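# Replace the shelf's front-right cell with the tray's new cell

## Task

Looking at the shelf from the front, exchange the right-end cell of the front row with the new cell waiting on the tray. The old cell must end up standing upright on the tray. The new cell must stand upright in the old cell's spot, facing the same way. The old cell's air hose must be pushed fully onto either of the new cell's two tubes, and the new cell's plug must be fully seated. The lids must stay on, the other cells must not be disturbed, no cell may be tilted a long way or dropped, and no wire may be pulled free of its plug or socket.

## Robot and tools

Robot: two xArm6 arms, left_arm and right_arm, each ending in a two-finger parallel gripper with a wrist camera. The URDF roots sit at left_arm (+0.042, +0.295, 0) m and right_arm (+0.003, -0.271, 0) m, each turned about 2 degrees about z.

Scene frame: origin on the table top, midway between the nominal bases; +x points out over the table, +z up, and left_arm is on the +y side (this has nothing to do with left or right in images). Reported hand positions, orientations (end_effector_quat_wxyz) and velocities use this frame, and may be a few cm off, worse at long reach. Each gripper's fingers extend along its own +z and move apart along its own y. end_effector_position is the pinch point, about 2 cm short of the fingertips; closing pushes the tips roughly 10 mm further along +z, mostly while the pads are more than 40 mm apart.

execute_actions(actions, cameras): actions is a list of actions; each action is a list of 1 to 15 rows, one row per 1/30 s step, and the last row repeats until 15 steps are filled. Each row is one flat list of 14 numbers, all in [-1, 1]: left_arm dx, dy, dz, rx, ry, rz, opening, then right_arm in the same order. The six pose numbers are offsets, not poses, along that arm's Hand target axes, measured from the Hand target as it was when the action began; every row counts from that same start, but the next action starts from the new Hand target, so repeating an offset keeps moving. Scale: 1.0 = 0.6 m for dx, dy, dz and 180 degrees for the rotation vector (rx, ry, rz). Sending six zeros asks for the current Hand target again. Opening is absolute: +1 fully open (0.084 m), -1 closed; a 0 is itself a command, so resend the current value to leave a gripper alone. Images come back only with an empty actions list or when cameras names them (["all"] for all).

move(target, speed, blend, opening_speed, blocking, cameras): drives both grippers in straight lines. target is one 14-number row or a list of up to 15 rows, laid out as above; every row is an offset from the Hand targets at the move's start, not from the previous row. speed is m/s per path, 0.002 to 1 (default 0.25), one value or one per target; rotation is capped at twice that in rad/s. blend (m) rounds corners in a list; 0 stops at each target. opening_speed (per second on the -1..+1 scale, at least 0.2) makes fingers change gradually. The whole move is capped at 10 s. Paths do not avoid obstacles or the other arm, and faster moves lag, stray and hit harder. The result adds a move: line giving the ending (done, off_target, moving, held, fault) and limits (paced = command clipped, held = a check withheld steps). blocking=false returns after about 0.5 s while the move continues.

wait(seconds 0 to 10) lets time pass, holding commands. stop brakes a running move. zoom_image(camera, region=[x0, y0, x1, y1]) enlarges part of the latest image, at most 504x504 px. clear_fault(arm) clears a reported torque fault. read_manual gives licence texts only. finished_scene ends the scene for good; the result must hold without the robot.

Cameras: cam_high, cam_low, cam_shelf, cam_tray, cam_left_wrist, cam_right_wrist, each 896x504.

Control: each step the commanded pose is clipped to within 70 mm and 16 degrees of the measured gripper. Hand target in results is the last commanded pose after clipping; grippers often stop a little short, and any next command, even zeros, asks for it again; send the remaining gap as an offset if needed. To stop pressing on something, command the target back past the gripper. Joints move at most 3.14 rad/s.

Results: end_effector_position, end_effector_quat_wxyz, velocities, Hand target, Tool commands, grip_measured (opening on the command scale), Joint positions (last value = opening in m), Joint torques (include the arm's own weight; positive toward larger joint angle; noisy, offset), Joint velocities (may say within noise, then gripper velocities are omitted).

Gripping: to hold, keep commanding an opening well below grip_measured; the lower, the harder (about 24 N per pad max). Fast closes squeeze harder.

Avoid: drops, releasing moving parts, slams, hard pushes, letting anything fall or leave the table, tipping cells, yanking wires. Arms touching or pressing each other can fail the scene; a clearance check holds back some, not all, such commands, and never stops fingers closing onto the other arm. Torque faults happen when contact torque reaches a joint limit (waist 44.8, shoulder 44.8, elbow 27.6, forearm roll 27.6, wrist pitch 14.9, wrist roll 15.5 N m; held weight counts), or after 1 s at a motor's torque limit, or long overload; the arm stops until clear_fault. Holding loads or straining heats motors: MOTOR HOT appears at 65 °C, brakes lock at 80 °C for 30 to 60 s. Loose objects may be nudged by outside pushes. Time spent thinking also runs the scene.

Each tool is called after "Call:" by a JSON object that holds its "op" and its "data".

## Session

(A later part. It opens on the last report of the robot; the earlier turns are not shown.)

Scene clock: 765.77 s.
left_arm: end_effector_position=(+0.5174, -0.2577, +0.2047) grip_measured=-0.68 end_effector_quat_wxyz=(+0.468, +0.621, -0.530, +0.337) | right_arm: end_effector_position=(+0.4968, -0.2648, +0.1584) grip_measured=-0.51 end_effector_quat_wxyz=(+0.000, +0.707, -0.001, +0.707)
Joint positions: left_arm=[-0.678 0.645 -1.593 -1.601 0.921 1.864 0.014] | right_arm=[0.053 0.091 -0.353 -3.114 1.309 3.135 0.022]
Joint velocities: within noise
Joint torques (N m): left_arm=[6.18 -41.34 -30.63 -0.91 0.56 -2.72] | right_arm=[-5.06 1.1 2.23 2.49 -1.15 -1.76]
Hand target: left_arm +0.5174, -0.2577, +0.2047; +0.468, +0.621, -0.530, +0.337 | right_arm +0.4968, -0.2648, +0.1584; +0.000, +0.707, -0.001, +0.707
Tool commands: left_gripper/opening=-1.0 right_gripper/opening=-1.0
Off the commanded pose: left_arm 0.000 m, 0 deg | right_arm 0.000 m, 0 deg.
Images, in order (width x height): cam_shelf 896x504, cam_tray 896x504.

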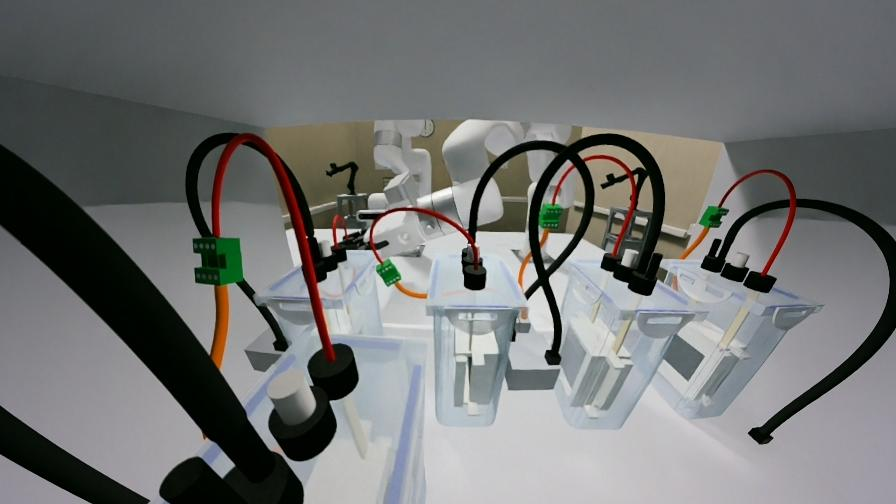

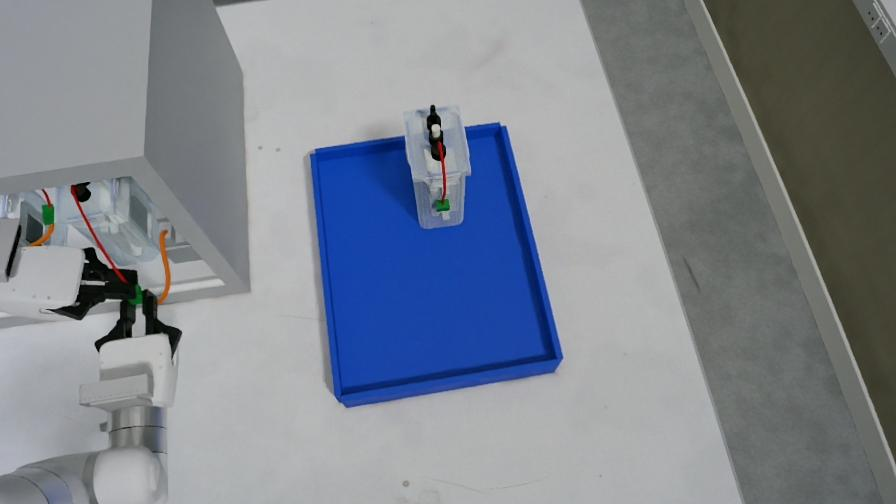

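Call:
{"op": "move", "data": {"target": [[-0.0039,0,0.0014,0,0,0,-1, 0,0,0,0,0,0,-1],[-0.0039,0,0.0014,0,0,0,-0.3, 0,0,0,0,0,0,-1],[0.0626,0,-0.0228,0,0,0,-0.3, 0,0,0,0,0,0,-1],[0.0626,0,-0.19,0,0,0,-0.3, 0,0,0,0,0,0,-1]], "speed": 0.06, "cameras": ["cam_left_wrist","cam_right_wrist"]}}

Call:
{"op": "zoom_image", "data": {"camera": "cam_left_wrist", "region": [460, 350, 680, 504]}}

Call:
{"op": "zoom_image", "data": {"camera": "cam_right_wrist", "region": [480, 350, 720, 504]}}

Scene clock: 796.17 s.
left_arm: end_effector_position=(+0.5341, -0.1635, +0.2771) grip_measured=-0.32 end_effector_quat_wxyz=(+0.468, +0.621, -0.530, +0.337) | right_arm: end_effector_position=(+0.4968, -0.2648, +0.1584) grip_measured=-0.51 end_effector_quat_wxyz=(+0.000, +0.707, -0.001, +0.707)
Joint positions: left_arm=[-0.506 0.421 -1.443 -1.461 1.068 1.782 0.03] | right_arm=[0.053 0.091 -0.353 -3.114 1.309 3.135 0.022]
Joint torques (N m): left_arm=[4.29 -30.54 -17.52 0.86 2.08 1.96] | right_arm=[4.86 -5.98 -9.91 1.81 2.24 0.02]
Hand target: left_arm +0.5341, -0.1635, +0.2771; +0.468, +0.621, -0.530, +0.337 | right_arm +0.4968, -0.2648, +0.1584; +0.000, +0.707, -0.001, +0.707
Off the commanded pose: left_arm 0.000 m, 0 deg | right_arm 0.000 m, 0 deg.
move: done
Images, in order (width x height): cam_left_wrist 896x504, cam_right_wrist 896x504.

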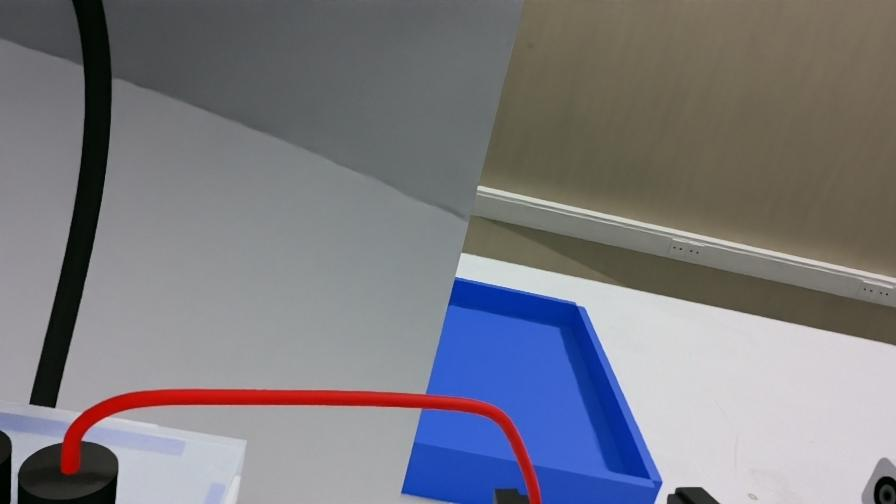

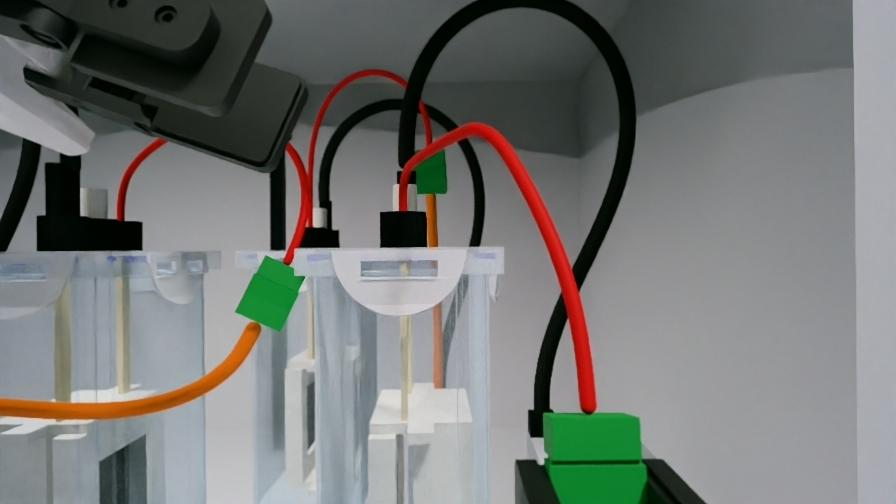

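Scaled by 2.291.

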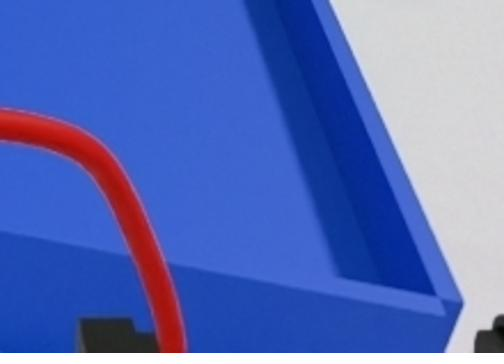

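Scaled by 2.100.

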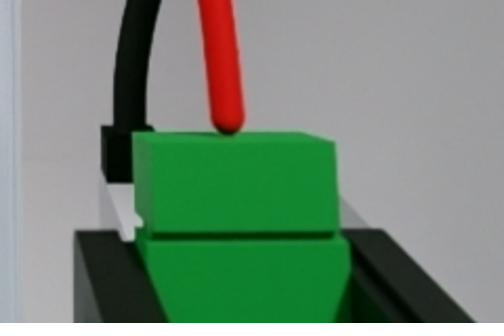

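Call:
{"op": "execute_actions", "data": {"actions": [], "cameras": ["cam_left_wrist","cam_right_wrist","cam_shelf"]}}

Scene clock: 826.50 s.
left_arm: end_effector_position=(+0.5341, -0.1635, +0.2771) grip_measured=-0.32 end_effector_quat_wxyz=(+0.468, +0.621, -0.530, +0.337) | right_arm: end_effector_position=(+0.4968, -0.2648, +0.1584) grip_measured=-0.51 end_effector_quat_wxyz=(+0.000, +0.707, -0.001, +0.707)
Joint positions: left_arm=[-0.506 0.42 -1.442 -1.461 1.068 1.782 0.03] | right_arm=[0.053 0.091 -0.353 -3.114 1.309 3.135 0.022]
Joint velocities: within noise
Joint torques (N m): left_arm=[4.47 -30.28 -18.04 0.85 1.79 -2.03] | right_arm=[4.61 -5.81 -10.05 1.63 2.31 0.69]
Hand target: left_arm +0.5341, -0.1635, +0.2771; +0.468, +0.621, -0.530, +0.337 | right_arm +0.4968, -0.2648, +0.1584; +0.000, +0.707, -0.001, +0.707
Tool commands: left_gripper/opening=-0.3 right_gripper/opening=-1.0
Off the commanded pose: left_arm 0.000 m, 0 deg | right_arm 0.000 m, 0 deg.
Images, in order (width x height): cam_shelf 896x504, cam_left_wrist 896x504, cam_right_wrist 896x504.

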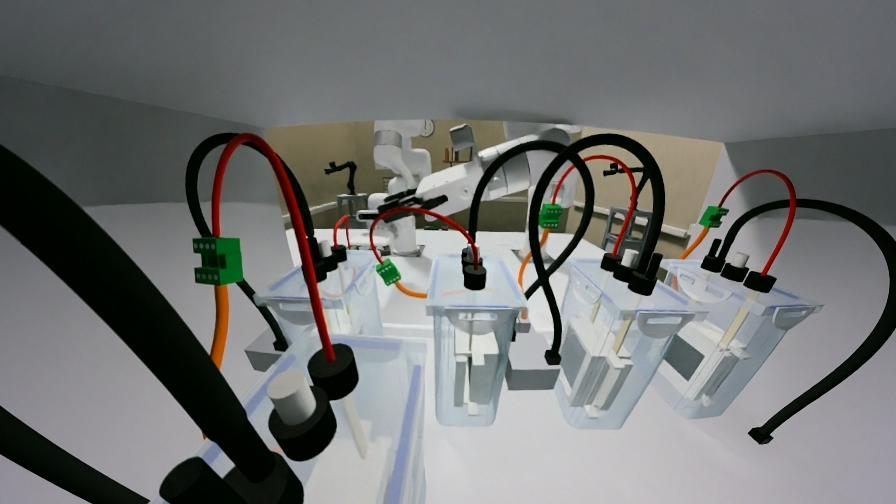

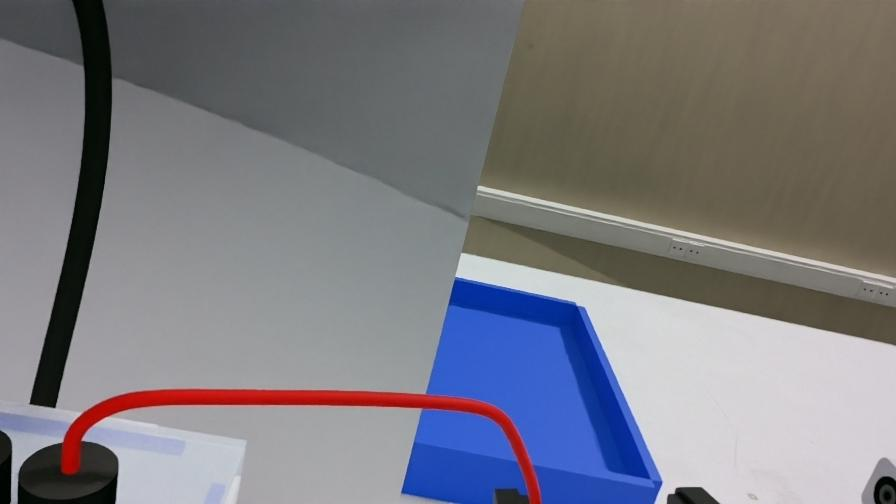

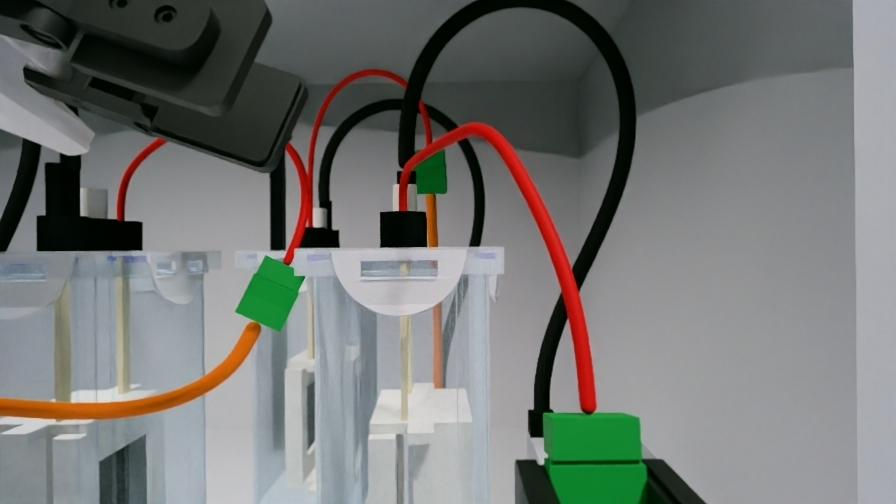

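Call:
{"op": "execute_actions", "data": {"actions": [], "cameras": ["cam_tray","cam_right_wrist"]}}

Call:
{"op": "zoom_image", "data": {"camera": "cam_right_wrist", "region": [500, 380, 720, 504]}}

Scene clock: 829.60 s.
left_arm: end_effector_position=(+0.5341, -0.1635, +0.2771) grip_measured=-0.32 end_effector_quat_wxyz=(+0.468, +0.621, -0.530, +0.337) | right_arm: end_effector_position=(+0.4968, -0.2648, +0.1584) grip_measured=-0.51 end_effector_quat_wxyz=(+0.000, +0.707, -0.001, +0.707)
Joint positions: left_arm=[-0.506 0.42 -1.442 -1.461 1.068 1.782 0.03] | right_arm=[0.053 0.091 -0.353 -3.114 1.309 3.135 0.022]
Joint velocities: within noise
Joint torques (N m): left_arm=[4.42 -30.23 -18.53 0.9 1.73 -2.2] | right_arm=[4.86 -5.86 -9.69 1.31 2.32 1.46]
Hand target: left_arm +0.5341, -0.1635, +0.2771; +0.468, +0.621, -0.530, +0.337 | right_arm +0.4968, -0.2648, +0.1584; +0.000, +0.707, -0.001, +0.707
Tool commands: left_gripper/opening=-0.3 right_gripper/opening=-1.0
Off the commanded pose: left_arm 0.000 m, 0 deg | right_arm 0.000 m, 0 deg.
Images, in order (width x height): cam_tray 896x504, cam_right_wrist 896x504.

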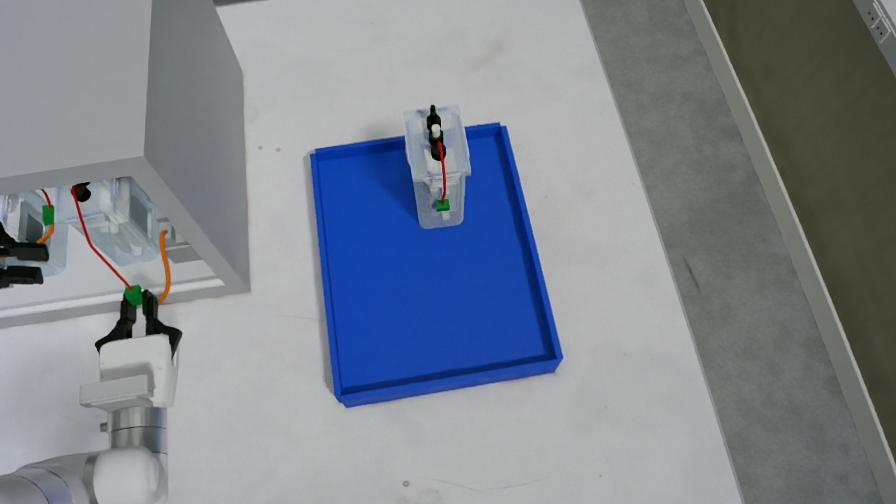

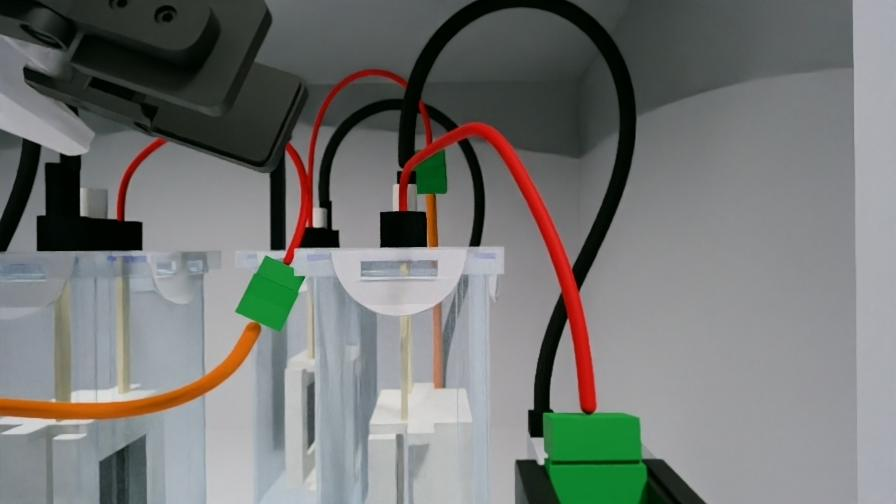

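Scaled by 2.291.

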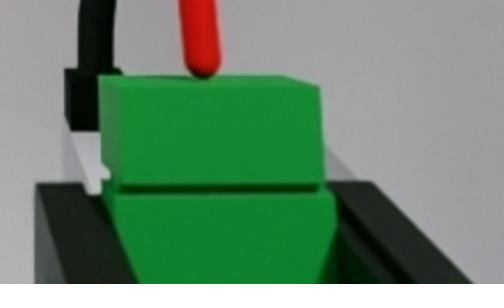

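Call:
{"op": "zoom_image", "data": {"camera": "cam_tray", "region": [400, 90, 490, 240]}}

Call:
{"op": "execute_actions", "data": {"actions": [], "cameras": ["cam_low","cam_high"]}}

Scaled by 3.360.

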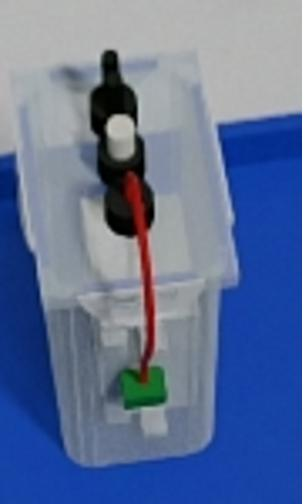

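Scene clock: 834.93 s.
left_arm: end_effector_position=(+0.5341, -0.1635, +0.2771) grip_measured=-0.32 end_effector_quat_wxyz=(+0.468, +0.621, -0.530, +0.337) | right_arm: end_effector_position=(+0.4968, -0.2648, +0.1584) grip_measured=-0.51 end_effector_quat_wxyz=(+0.000, +0.707, -0.001, +0.707)
Joint positions: left_arm=[-0.506 0.42 -1.442 -1.461 1.068 1.782 0.03] | right_arm=[0.053 0.091 -0.353 -3.114 1.309 3.135 0.022]
Joint velocities: within noise
Joint torques (N m): left_arm=[4.49 -30.42 -19 0.86 1.6 -2.13] | right_arm=[4.75 -5.96 -9.95 1.23 2.32 1.46]
Hand target: left_arm +0.5341, -0.1635, +0.2771; +0.468, +0.621, -0.530, +0.337 | right_arm +0.4968, -0.2648, +0.1584; +0.000, +0.707, -0.001, +0.707
Tool commands: left_gripper/opening=-0.3 right_gripper/opening=-1.0
Off the commanded pose: left_arm 0.000 m, 0 deg | right_arm 0.000 m, 0 deg.
Images, in order (width x height): cam_high 896x504, cam_low 896x504.

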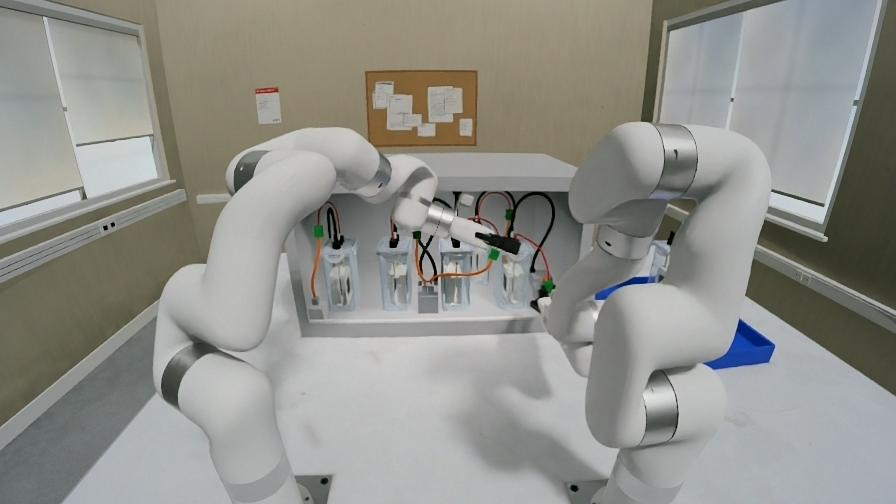

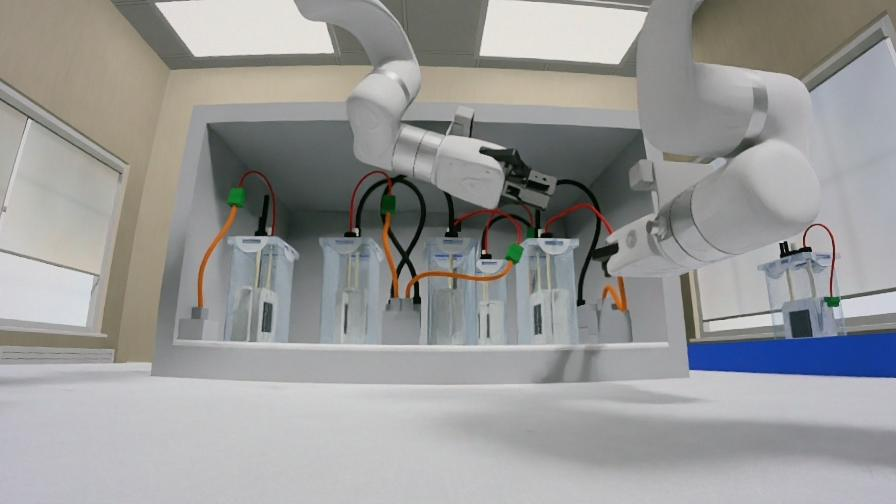

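Call:
{"op": "zoom_image", "data": {"camera": "cam_low", "region": [760, 220, 860, 340]}}

Call:
{"op": "zoom_image", "data": {"camera": "cam_low", "region": [360, 180, 420, 230]}}

Call:
{"op": "execute_actions", "data": {"actions": [], "cameras": ["cam_shelf"]}}

Call:
{"op": "zoom_image", "data": {"camera": "cam_shelf", "region": [180, 220, 260, 300]}}

Scaled by 4.200.

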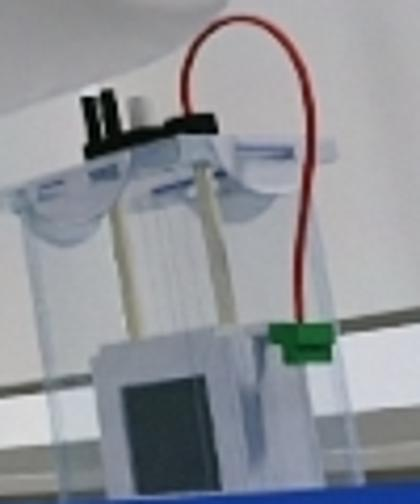

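Scaled by 8.400.

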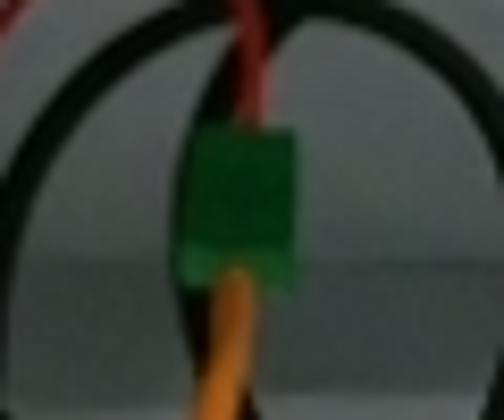

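Scene clock: 867.23 s.
left_arm: end_effector_position=(+0.5341, -0.1635, +0.2771) grip_measured=-0.32 end_effector_quat_wxyz=(+0.468, +0.621, -0.530, +0.337) | right_arm: end_effector_position=(+0.4968, -0.2648, +0.1584) grip_measured=-0.51 end_effector_quat_wxyz=(+0.000, +0.707, -0.001, +0.707)
Joint positions: left_arm=[-0.506 0.42 -1.442 -1.461 1.068 1.782 0.03] | right_arm=[0.053 0.091 -0.353 -3.114 1.309 3.135 0.022]
Joint velocities: within noise
Joint torques (N m): left_arm=[4.39 -30.32 -19.48 0.93 1.47 -2.2] | right_arm=[4.97 -6.06 -9.78 0.69 2.29 1.58]
Hand target: left_arm +0.5341, -0.1635, +0.2771; +0.468, +0.621, -0.530, +0.337 | right_arm +0.4968, -0.2648, +0.1584; +0.000, +0.707, -0.001, +0.707
Tool commands: left_gripper/opening=-0.3 right_gripper/opening=-1.0
Off the commanded pose: left_arm 0.000 m, 0 deg | right_arm 0.000 m, 0 deg.
Images, in order (width x height): cam_shelf 896x504.

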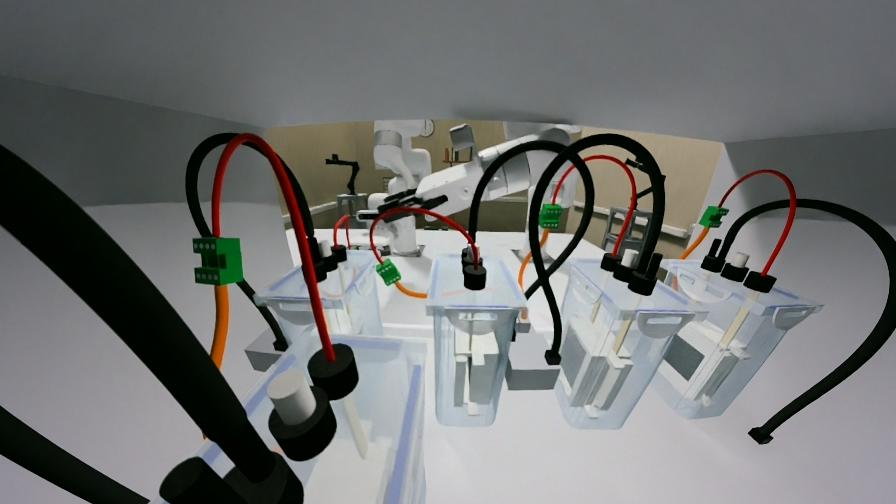

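Scaled by 6.300.

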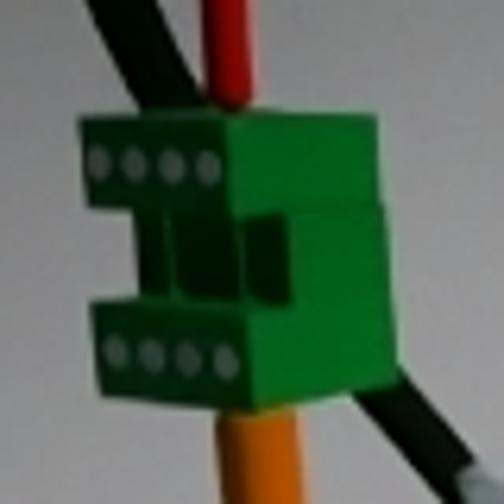

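Call:
{"op": "move", "data": {"target": [[0,0,0,0,0,0,-0.3, 0,0,0,0,0,0,-0.47],[0,0,0,0,0,0,-0.3, 0,0,-0.0125,0,0,0,-0.47],[0,0,0,0,0,0,-0.3, 0,0,-0.0125,0,0,0,-1]], "speed": 0.03, "cameras": ["cam_right_wrist"]}}

Call:
{"op": "zoom_image", "data": {"camera": "cam_right_wrist", "region": [500, 380, 720, 504]}}

Scene clock: 889.30 s.
left_arm: end_effector_position=(+0.5341, -0.1635, +0.2771) grip_measured=-0.32 end_effector_quat_wxyz=(+0.468, +0.621, -0.530, +0.337) | right_arm: end_effector_position=(+0.4893, -0.2647, +0.1584) grip_measured=-0.52 end_effector_quat_wxyz=(+0.000, +0.707, -0.001, +0.707)
Joint positions: left_arm=[-0.506 0.42 -1.442 -1.461 1.068 1.782 0.03] | right_arm=[0.054 0.074 -0.327 -3.114 1.317 3.135 0.021]
Joint torques (N m): left_arm=[4.31 -30.28 -19.52 0.93 1.28 -2.09] | right_arm=[5.67 -17.43 -4.69 2.86 2.38 1.68]
Hand target: left_arm +0.5341, -0.1635, +0.2771; +0.468, +0.621, -0.530, +0.337 | right_arm +0.4893, -0.2647, +0.1584; +0.000, +0.707, -0.001, +0.707
Off the commanded pose: left_arm 0.000 m, 0 deg | right_arm 0.000 m, 0 deg.
move: done
Images, in order (width x height): cam_right_wrist 896x504.

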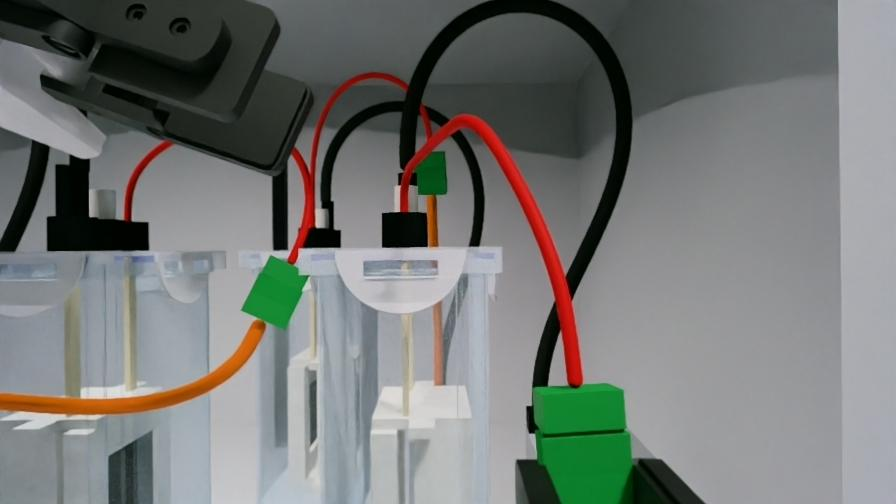

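Scaled by 2.291.

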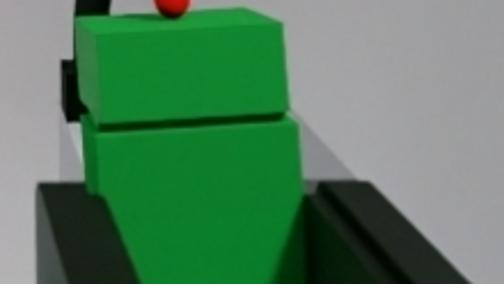

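Call:
{"op": "move", "data": {"target": [[0,0,-0.0667,0,0,0,-0.3, 0,0,0,0,0,0,-1],[-0.0467,0.0003,-0.0425,0.1034,0.1023,0.5169,-0.714, 0,0,0,0,0,0,-1],[-0.1405,-0.0293,0.0627,0.1034,0.1023,0.5169,-0.714, 0,0,0,0,0,0,-1]], "speed": [0.12,0.3,0.12], "blend": 0.01, "cameras": ["cam_right_wrist","cam_left_wrist","cam_low"]}}

Scene clock: 926.83 s.
left_arm: end_effector_position=(+0.5240, -0.1343, +0.2589) grip_measured=-0.32 end_effector_quat_wxyz=(+0.475, +0.635, -0.522, +0.314) | right_arm: end_effector_position=(+0.4893, -0.2647, +0.1584) grip_measured=-0.52 end_effector_quat_wxyz=(+0.000, +0.707, -0.001, +0.707)
Joint positions: left_arm=[-0.46 0.384 -1.356 -1.436 1.109 1.78 0.03] | right_arm=[0.054 0.074 -0.327 -3.114 1.317 3.135 0.021]
Joint torques (N m): left_arm=[-0.08 -26.85 -17.25 -0.62 0 0.02] | right_arm=[5.52 -17.63 -4.58 2.26 2.43 1.6]
Hand target: left_arm +0.5240, -0.1343, +0.2589; +0.475, +0.635, -0.522, +0.314 (not the last commanded pose) | right_arm +0.4893, -0.2647, +0.1584; +0.000, +0.707, -0.001, +0.707
Tool commands: left_gripper/opening=-0.3 right_gripper/opening=-1.0
Off the commanded pose: left_arm 0.084 m, 100 deg | right_arm 0.000 m, 0 deg.
TORQUE FAULT: the external load on joint 3 (elbow) of the left arm reached its load limit, and that arm stopped. The contact can be on any part of that arm beyond that joint, not only on its tool. A torque fault puts only its own arm into a fault stop. That arm's remaining commands of this call were not run. The hold on joint 3 (elbow) of that arm was moved back by the arm itself, up to 3 degrees, as the stop began. That arm is still stopped at the end of this call. While its stop runs, that arm, its gripper or tool too, takes no new command.
CLEAR FAULT: the left arm stays stopped (state 4) until you call clear_fault(arm="left_arm").
End effector pose when the fault began: left_arm: position (+0.5353, -0.1396, +0.2834), quat_wxyz (+0.469, +0.622, -0.529, +0.335)
Joint positions when the fault began: left_arm=[-0.461 0.384 -1.408 -1.436 1.109 1.78 0.03]
move: fault (left_arm); path passed 0 of 3 targets; target 2's new opening was not sent
Images, in order (width x height): cam_low 896x504, cam_left_wrist 896x504, cam_right_wrist 896x504.

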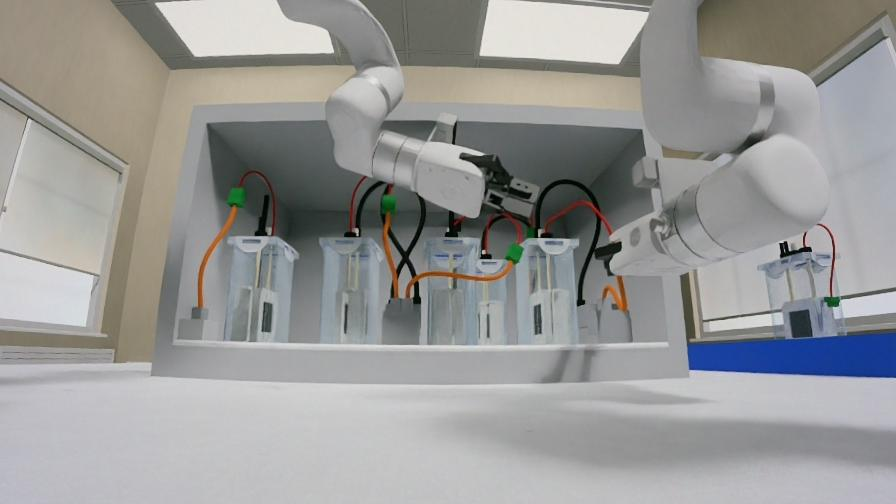

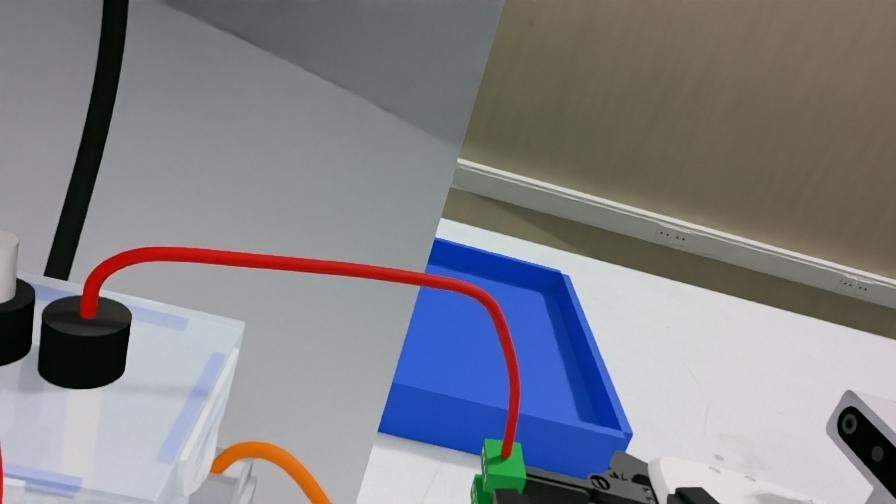

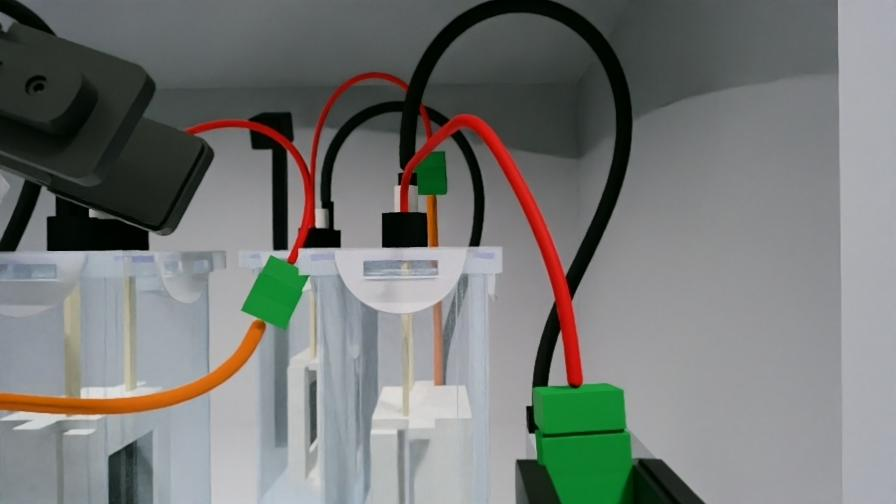

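Call:
{"op": "clear_fault", "data": {"arm": "left_arm"}}

Call:
{"op": "move", "data": {"target": [[-0.0573,0.0692,0.0222,0,0,0,-0.3, 0,0,0,0,0,0,-1],[-0.0930,0.0277,0.0643,0.1117,0.1078,0.5327,-0.714, 0,0,0,0,0,0,-1],[-0.0880,-0.0448,0.0985,0.1117,0.1078,0.5327,-0.714, 0,0,0,0,0,0,-1]], "speed": [0.12,0.3,0.12], "blend": 0.01, "cameras": ["cam_right_wrist","cam_left_wrist","cam_low"]}}

Scene clock: 939.67 s.
left_arm: end_effector_position=(+0.5240, -0.1343, +0.2589) grip_measured=-0.32 end_effector_quat_wxyz=(+0.475, +0.635, -0.522, +0.314) | right_arm: end_effector_position=(+0.4893, -0.2647, +0.1584) grip_measured=-0.52 end_effector_quat_wxyz=(+0.000, +0.707, -0.001, +0.707)
Joint positions: left_arm=[-0.46 0.384 -1.356 -1.436 1.109 1.78 0.03] | right_arm=[0.054 0.074 -0.327 -3.114 1.317 3.135 0.021]
Joint torques (N m): left_arm=[-0.16 -26.83 -17.24 -0.59 -0.01 0.07] | right_arm=[4.06 -17.33 -4.82 0.2 2.34 1.75]
Hand target: left_arm +0.5240, -0.1343, +0.2589; +0.475, +0.635, -0.522, +0.314 (not the last commanded pose) | right_arm +0.4893, -0.2647, +0.1584; +0.000, +0.707, -0.001, +0.707
Tool commands: left_gripper/opening=-0.3 right_gripper/opening=-1.0
Off the commanded pose: left_arm 0.084 m, 100 deg | right_arm 0.000 m, 0 deg.
TORQUE FAULT, CONTINUED: the left arm's stop, for the torque fault of joint 3 (elbow) that an earlier result reported, is over. The call counts as one of the actions that you can send in this scene. The hold on joint 3 (elbow) of that arm was moved back by the arm itself, up to 3 degrees, as the stop began. That arm's target is now where it stood when the stop ended, not its last command. That arm keeps its grip as last carried out and accepts commands again: back off and push less far.
CLEAR FAULT: your call cleared the left arm's torque fault. If a joint's load stays at its limit, that arm stops again at once.

Scene clock: 944.93 s.
left_arm: end_effector_position=(+0.5305, -0.1700, +0.1836) grip_measured=-0.74 end_effector_quat_wxyz=(-0.055, -0.052, +0.683, -0.726) | right_arm: end_effector_position=(+0.4893, -0.2647, +0.1584) grip_measured=-0.52 end_effector_quat_wxyz=(+0.000, +0.707, -0.001, +0.707)
Joint positions: left_arm=[-0.472 0.684 -1.344 -1.964 1.356 3.958 0.012] | right_arm=[0.054 0.074 -0.327 -3.114 1.317 3.135 0.021]
Joint torques (N m): left_arm=[-3.64 -21.61 -18.56 0.88 0.38 -2.85] | right_arm=[3.89 -17.41 -4.63 -0.67 2.19 1.63]
Hand target: left_arm +0.5305, -0.1700, +0.1836; -0.055, -0.052, +0.683, -0.726 | right_arm +0.4893, -0.2647, +0.1584; +0.000, +0.707, -0.001, +0.707
Off the commanded pose: left_arm 0.000 m, 0 deg | right_arm 0.000 m, 0 deg.
move: done; blend cut to 0 m at target 2
Images, in order (width x height): cam_low 896x504, cam_left_wrist 896x504, cam_right_wrist 896x504.

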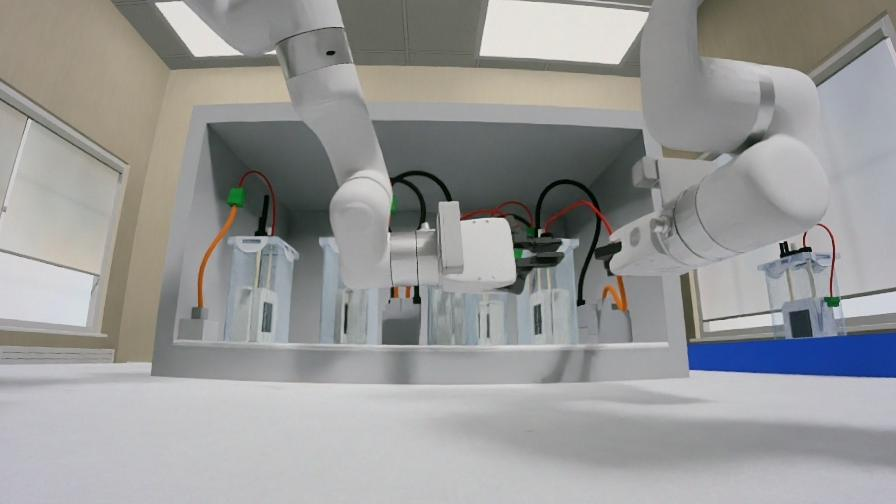

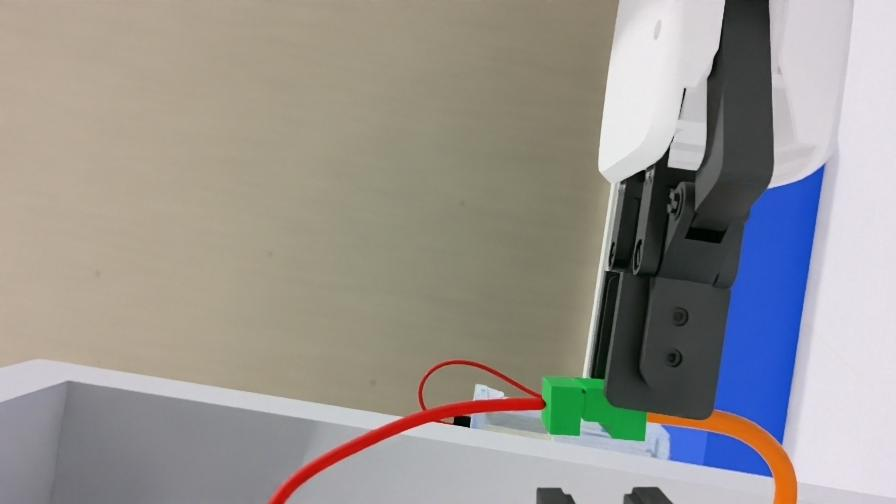

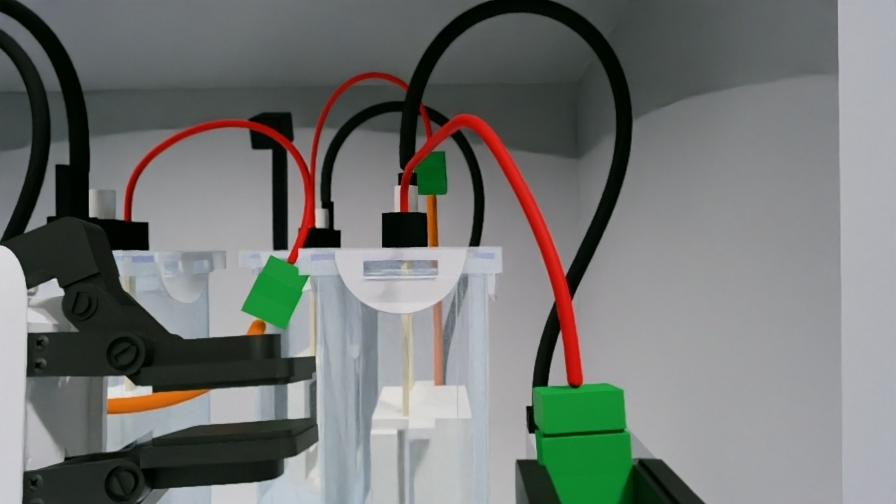

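Call:
{"op": "zoom_image", "data": {"camera": "cam_left_wrist", "region": [480, 340, 720, 504]}}

Scaled by 2.100.

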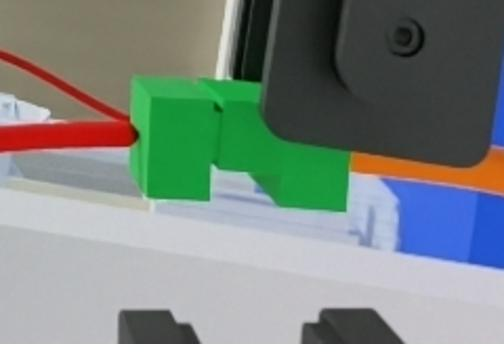

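Call:
{"op": "move", "data": {"target": [[-0.0028,0.0048,0.075,0,0,0.0111,-0.69, 0,0,0,0,0,0,-1]], "speed": 0.1, "cameras": ["cam_right_wrist","cam_left_wrist"]}}

Call:
{"op": "zoom_image", "data": {"camera": "cam_left_wrist", "region": [480, 340, 720, 504]}}

Call:
{"op": "zoom_image", "data": {"camera": "cam_right_wrist", "region": [460, 340, 720, 504]}}

Scene clock: 967.87 s.
left_arm: end_effector_position=(+0.5317, -0.2151, +0.1832) grip_measured=-0.71 end_effector_quat_wxyz=(-0.042, -0.040, +0.684, -0.727) | right_arm: end_effector_position=(+0.4893, -0.2647, +0.1584) grip_measured=-0.52 end_effector_quat_wxyz=(+0.000, +0.707, -0.001, +0.707)
Joint positions: left_arm=[-0.552 0.745 -1.45 -2.021 1.292 3.972 0.013] | right_arm=[0.054 0.074 -0.327 -3.114 1.317 3.135 0.021]
Joint torques (N m): left_arm=[-3.44 -22.61 -18.88 -1.89 0.39 1.55] | right_arm=[3.87 -17.76 -4.65 -1.36 2.15 1.61]
Hand target: left_arm +0.5317, -0.2151, +0.1832; -0.042, -0.040, +0.684, -0.727 | right_arm +0.4893, -0.2647, +0.1584; +0.000, +0.707, -0.001, +0.707
Off the commanded pose: left_arm 0.000 m, 0 deg | right_arm 0.000 m, 0 deg.
move: done
Images, in order (width x height): cam_left_wrist 896x504, cam_right_wrist 896x504.

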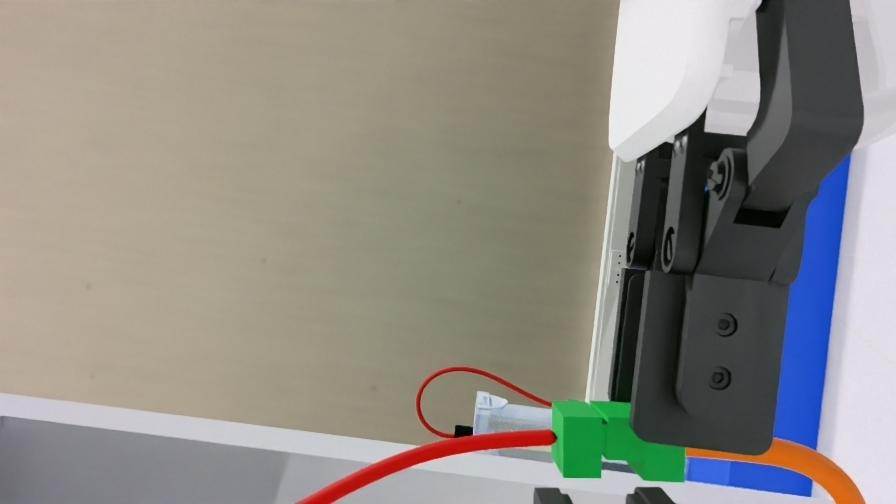

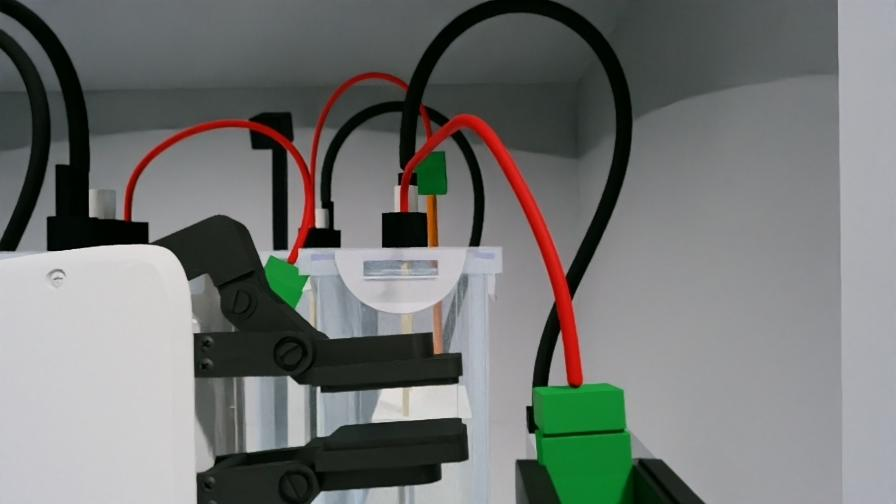

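Scaled by 2.100.

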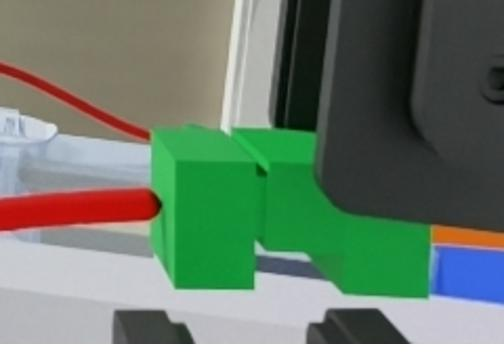

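Scaled by 1.938.

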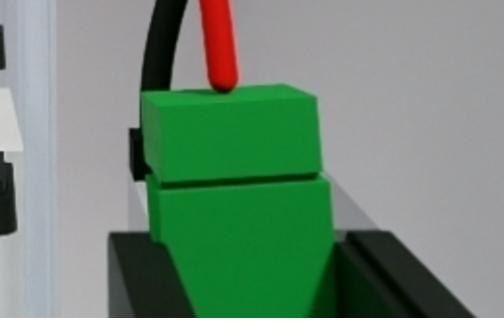

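Call:
{"op": "zoom_image", "data": {"camera": "cam_left_wrist", "region": [520, 440, 690, 504]}}

Scaled by 2.965.

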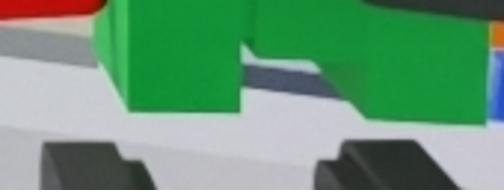

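Call:
{"op": "move", "data": {"target": [[-0.0025,0.0008,0.0400,0,0,0,-0.69, 0,0,0,0,0,0,-1]], "speed": 0.03, "cameras": ["cam_right_wrist","cam_left_wrist"]}}

Call:
{"op": "zoom_image", "data": {"camera": "cam_left_wrist", "region": [520, 404, 720, 504]}}

Call:
{"op": "zoom_image", "data": {"camera": "cam_right_wrist", "region": [460, 340, 720, 504]}}

Scene clock: 999.73 s.
left_arm: end_effector_position=(+0.5331, -0.2391, +0.1840) grip_measured=-0.71 end_effector_quat_wxyz=(-0.042, -0.040, +0.684, -0.727) | right_arm: end_effector_position=(+0.4893, -0.2647, +0.1584) grip_measured=-0.52 end_effector_quat_wxyz=(+0.000, +0.707, -0.001, +0.707)
Joint positions: left_arm=[-0.591 0.782 -1.518 -2.045 1.254 3.955 0.013] | right_arm=[0.054 0.074 -0.327 -3.114 1.317 3.135 0.021]
Joint torques (N m): left_arm=[-3.6 -23.43 -19.37 -1.93 0.41 -2.92] | right_arm=[3.21 -17.45 -4.83 -1.88 2.13 1.62]
Hand target: left_arm +0.5331, -0.2391, +0.1840; -0.042, -0.040, +0.684, -0.727 | right_arm +0.4893, -0.2647, +0.1584; +0.000, +0.707, -0.001, +0.707
Off the commanded pose: left_arm 0.000 m, 0 deg | right_arm 0.000 m, 0 deg.
move: done
Images, in order (width x height): cam_left_wrist 896x504, cam_right_wrist 896x504.

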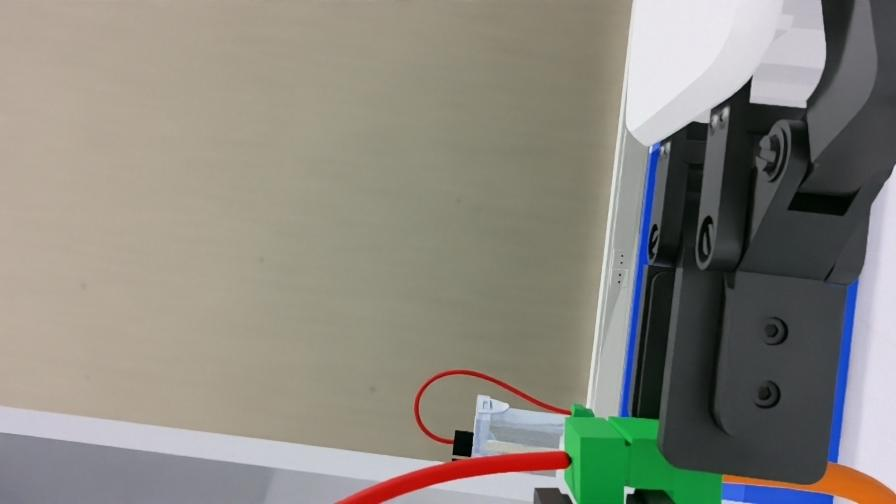

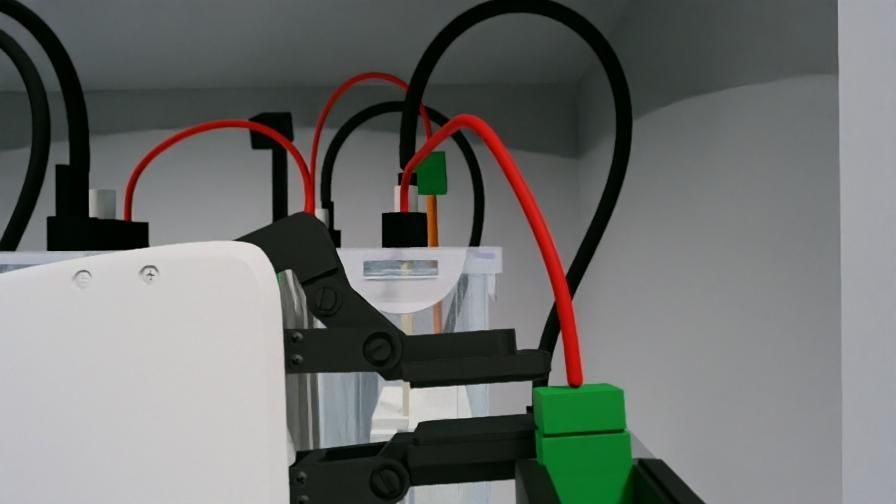

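Scaled by 2.520.

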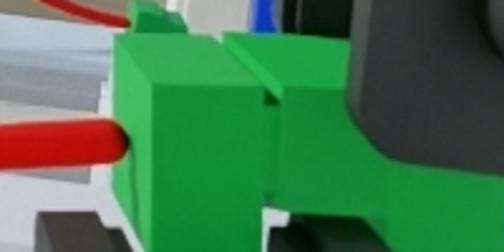

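Scaled by 1.938.

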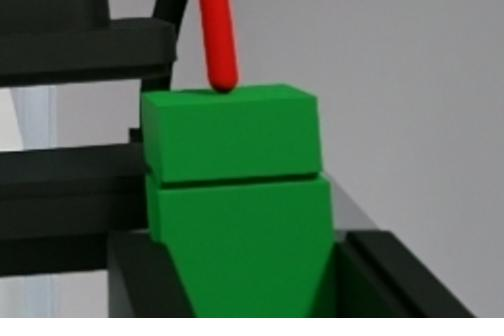

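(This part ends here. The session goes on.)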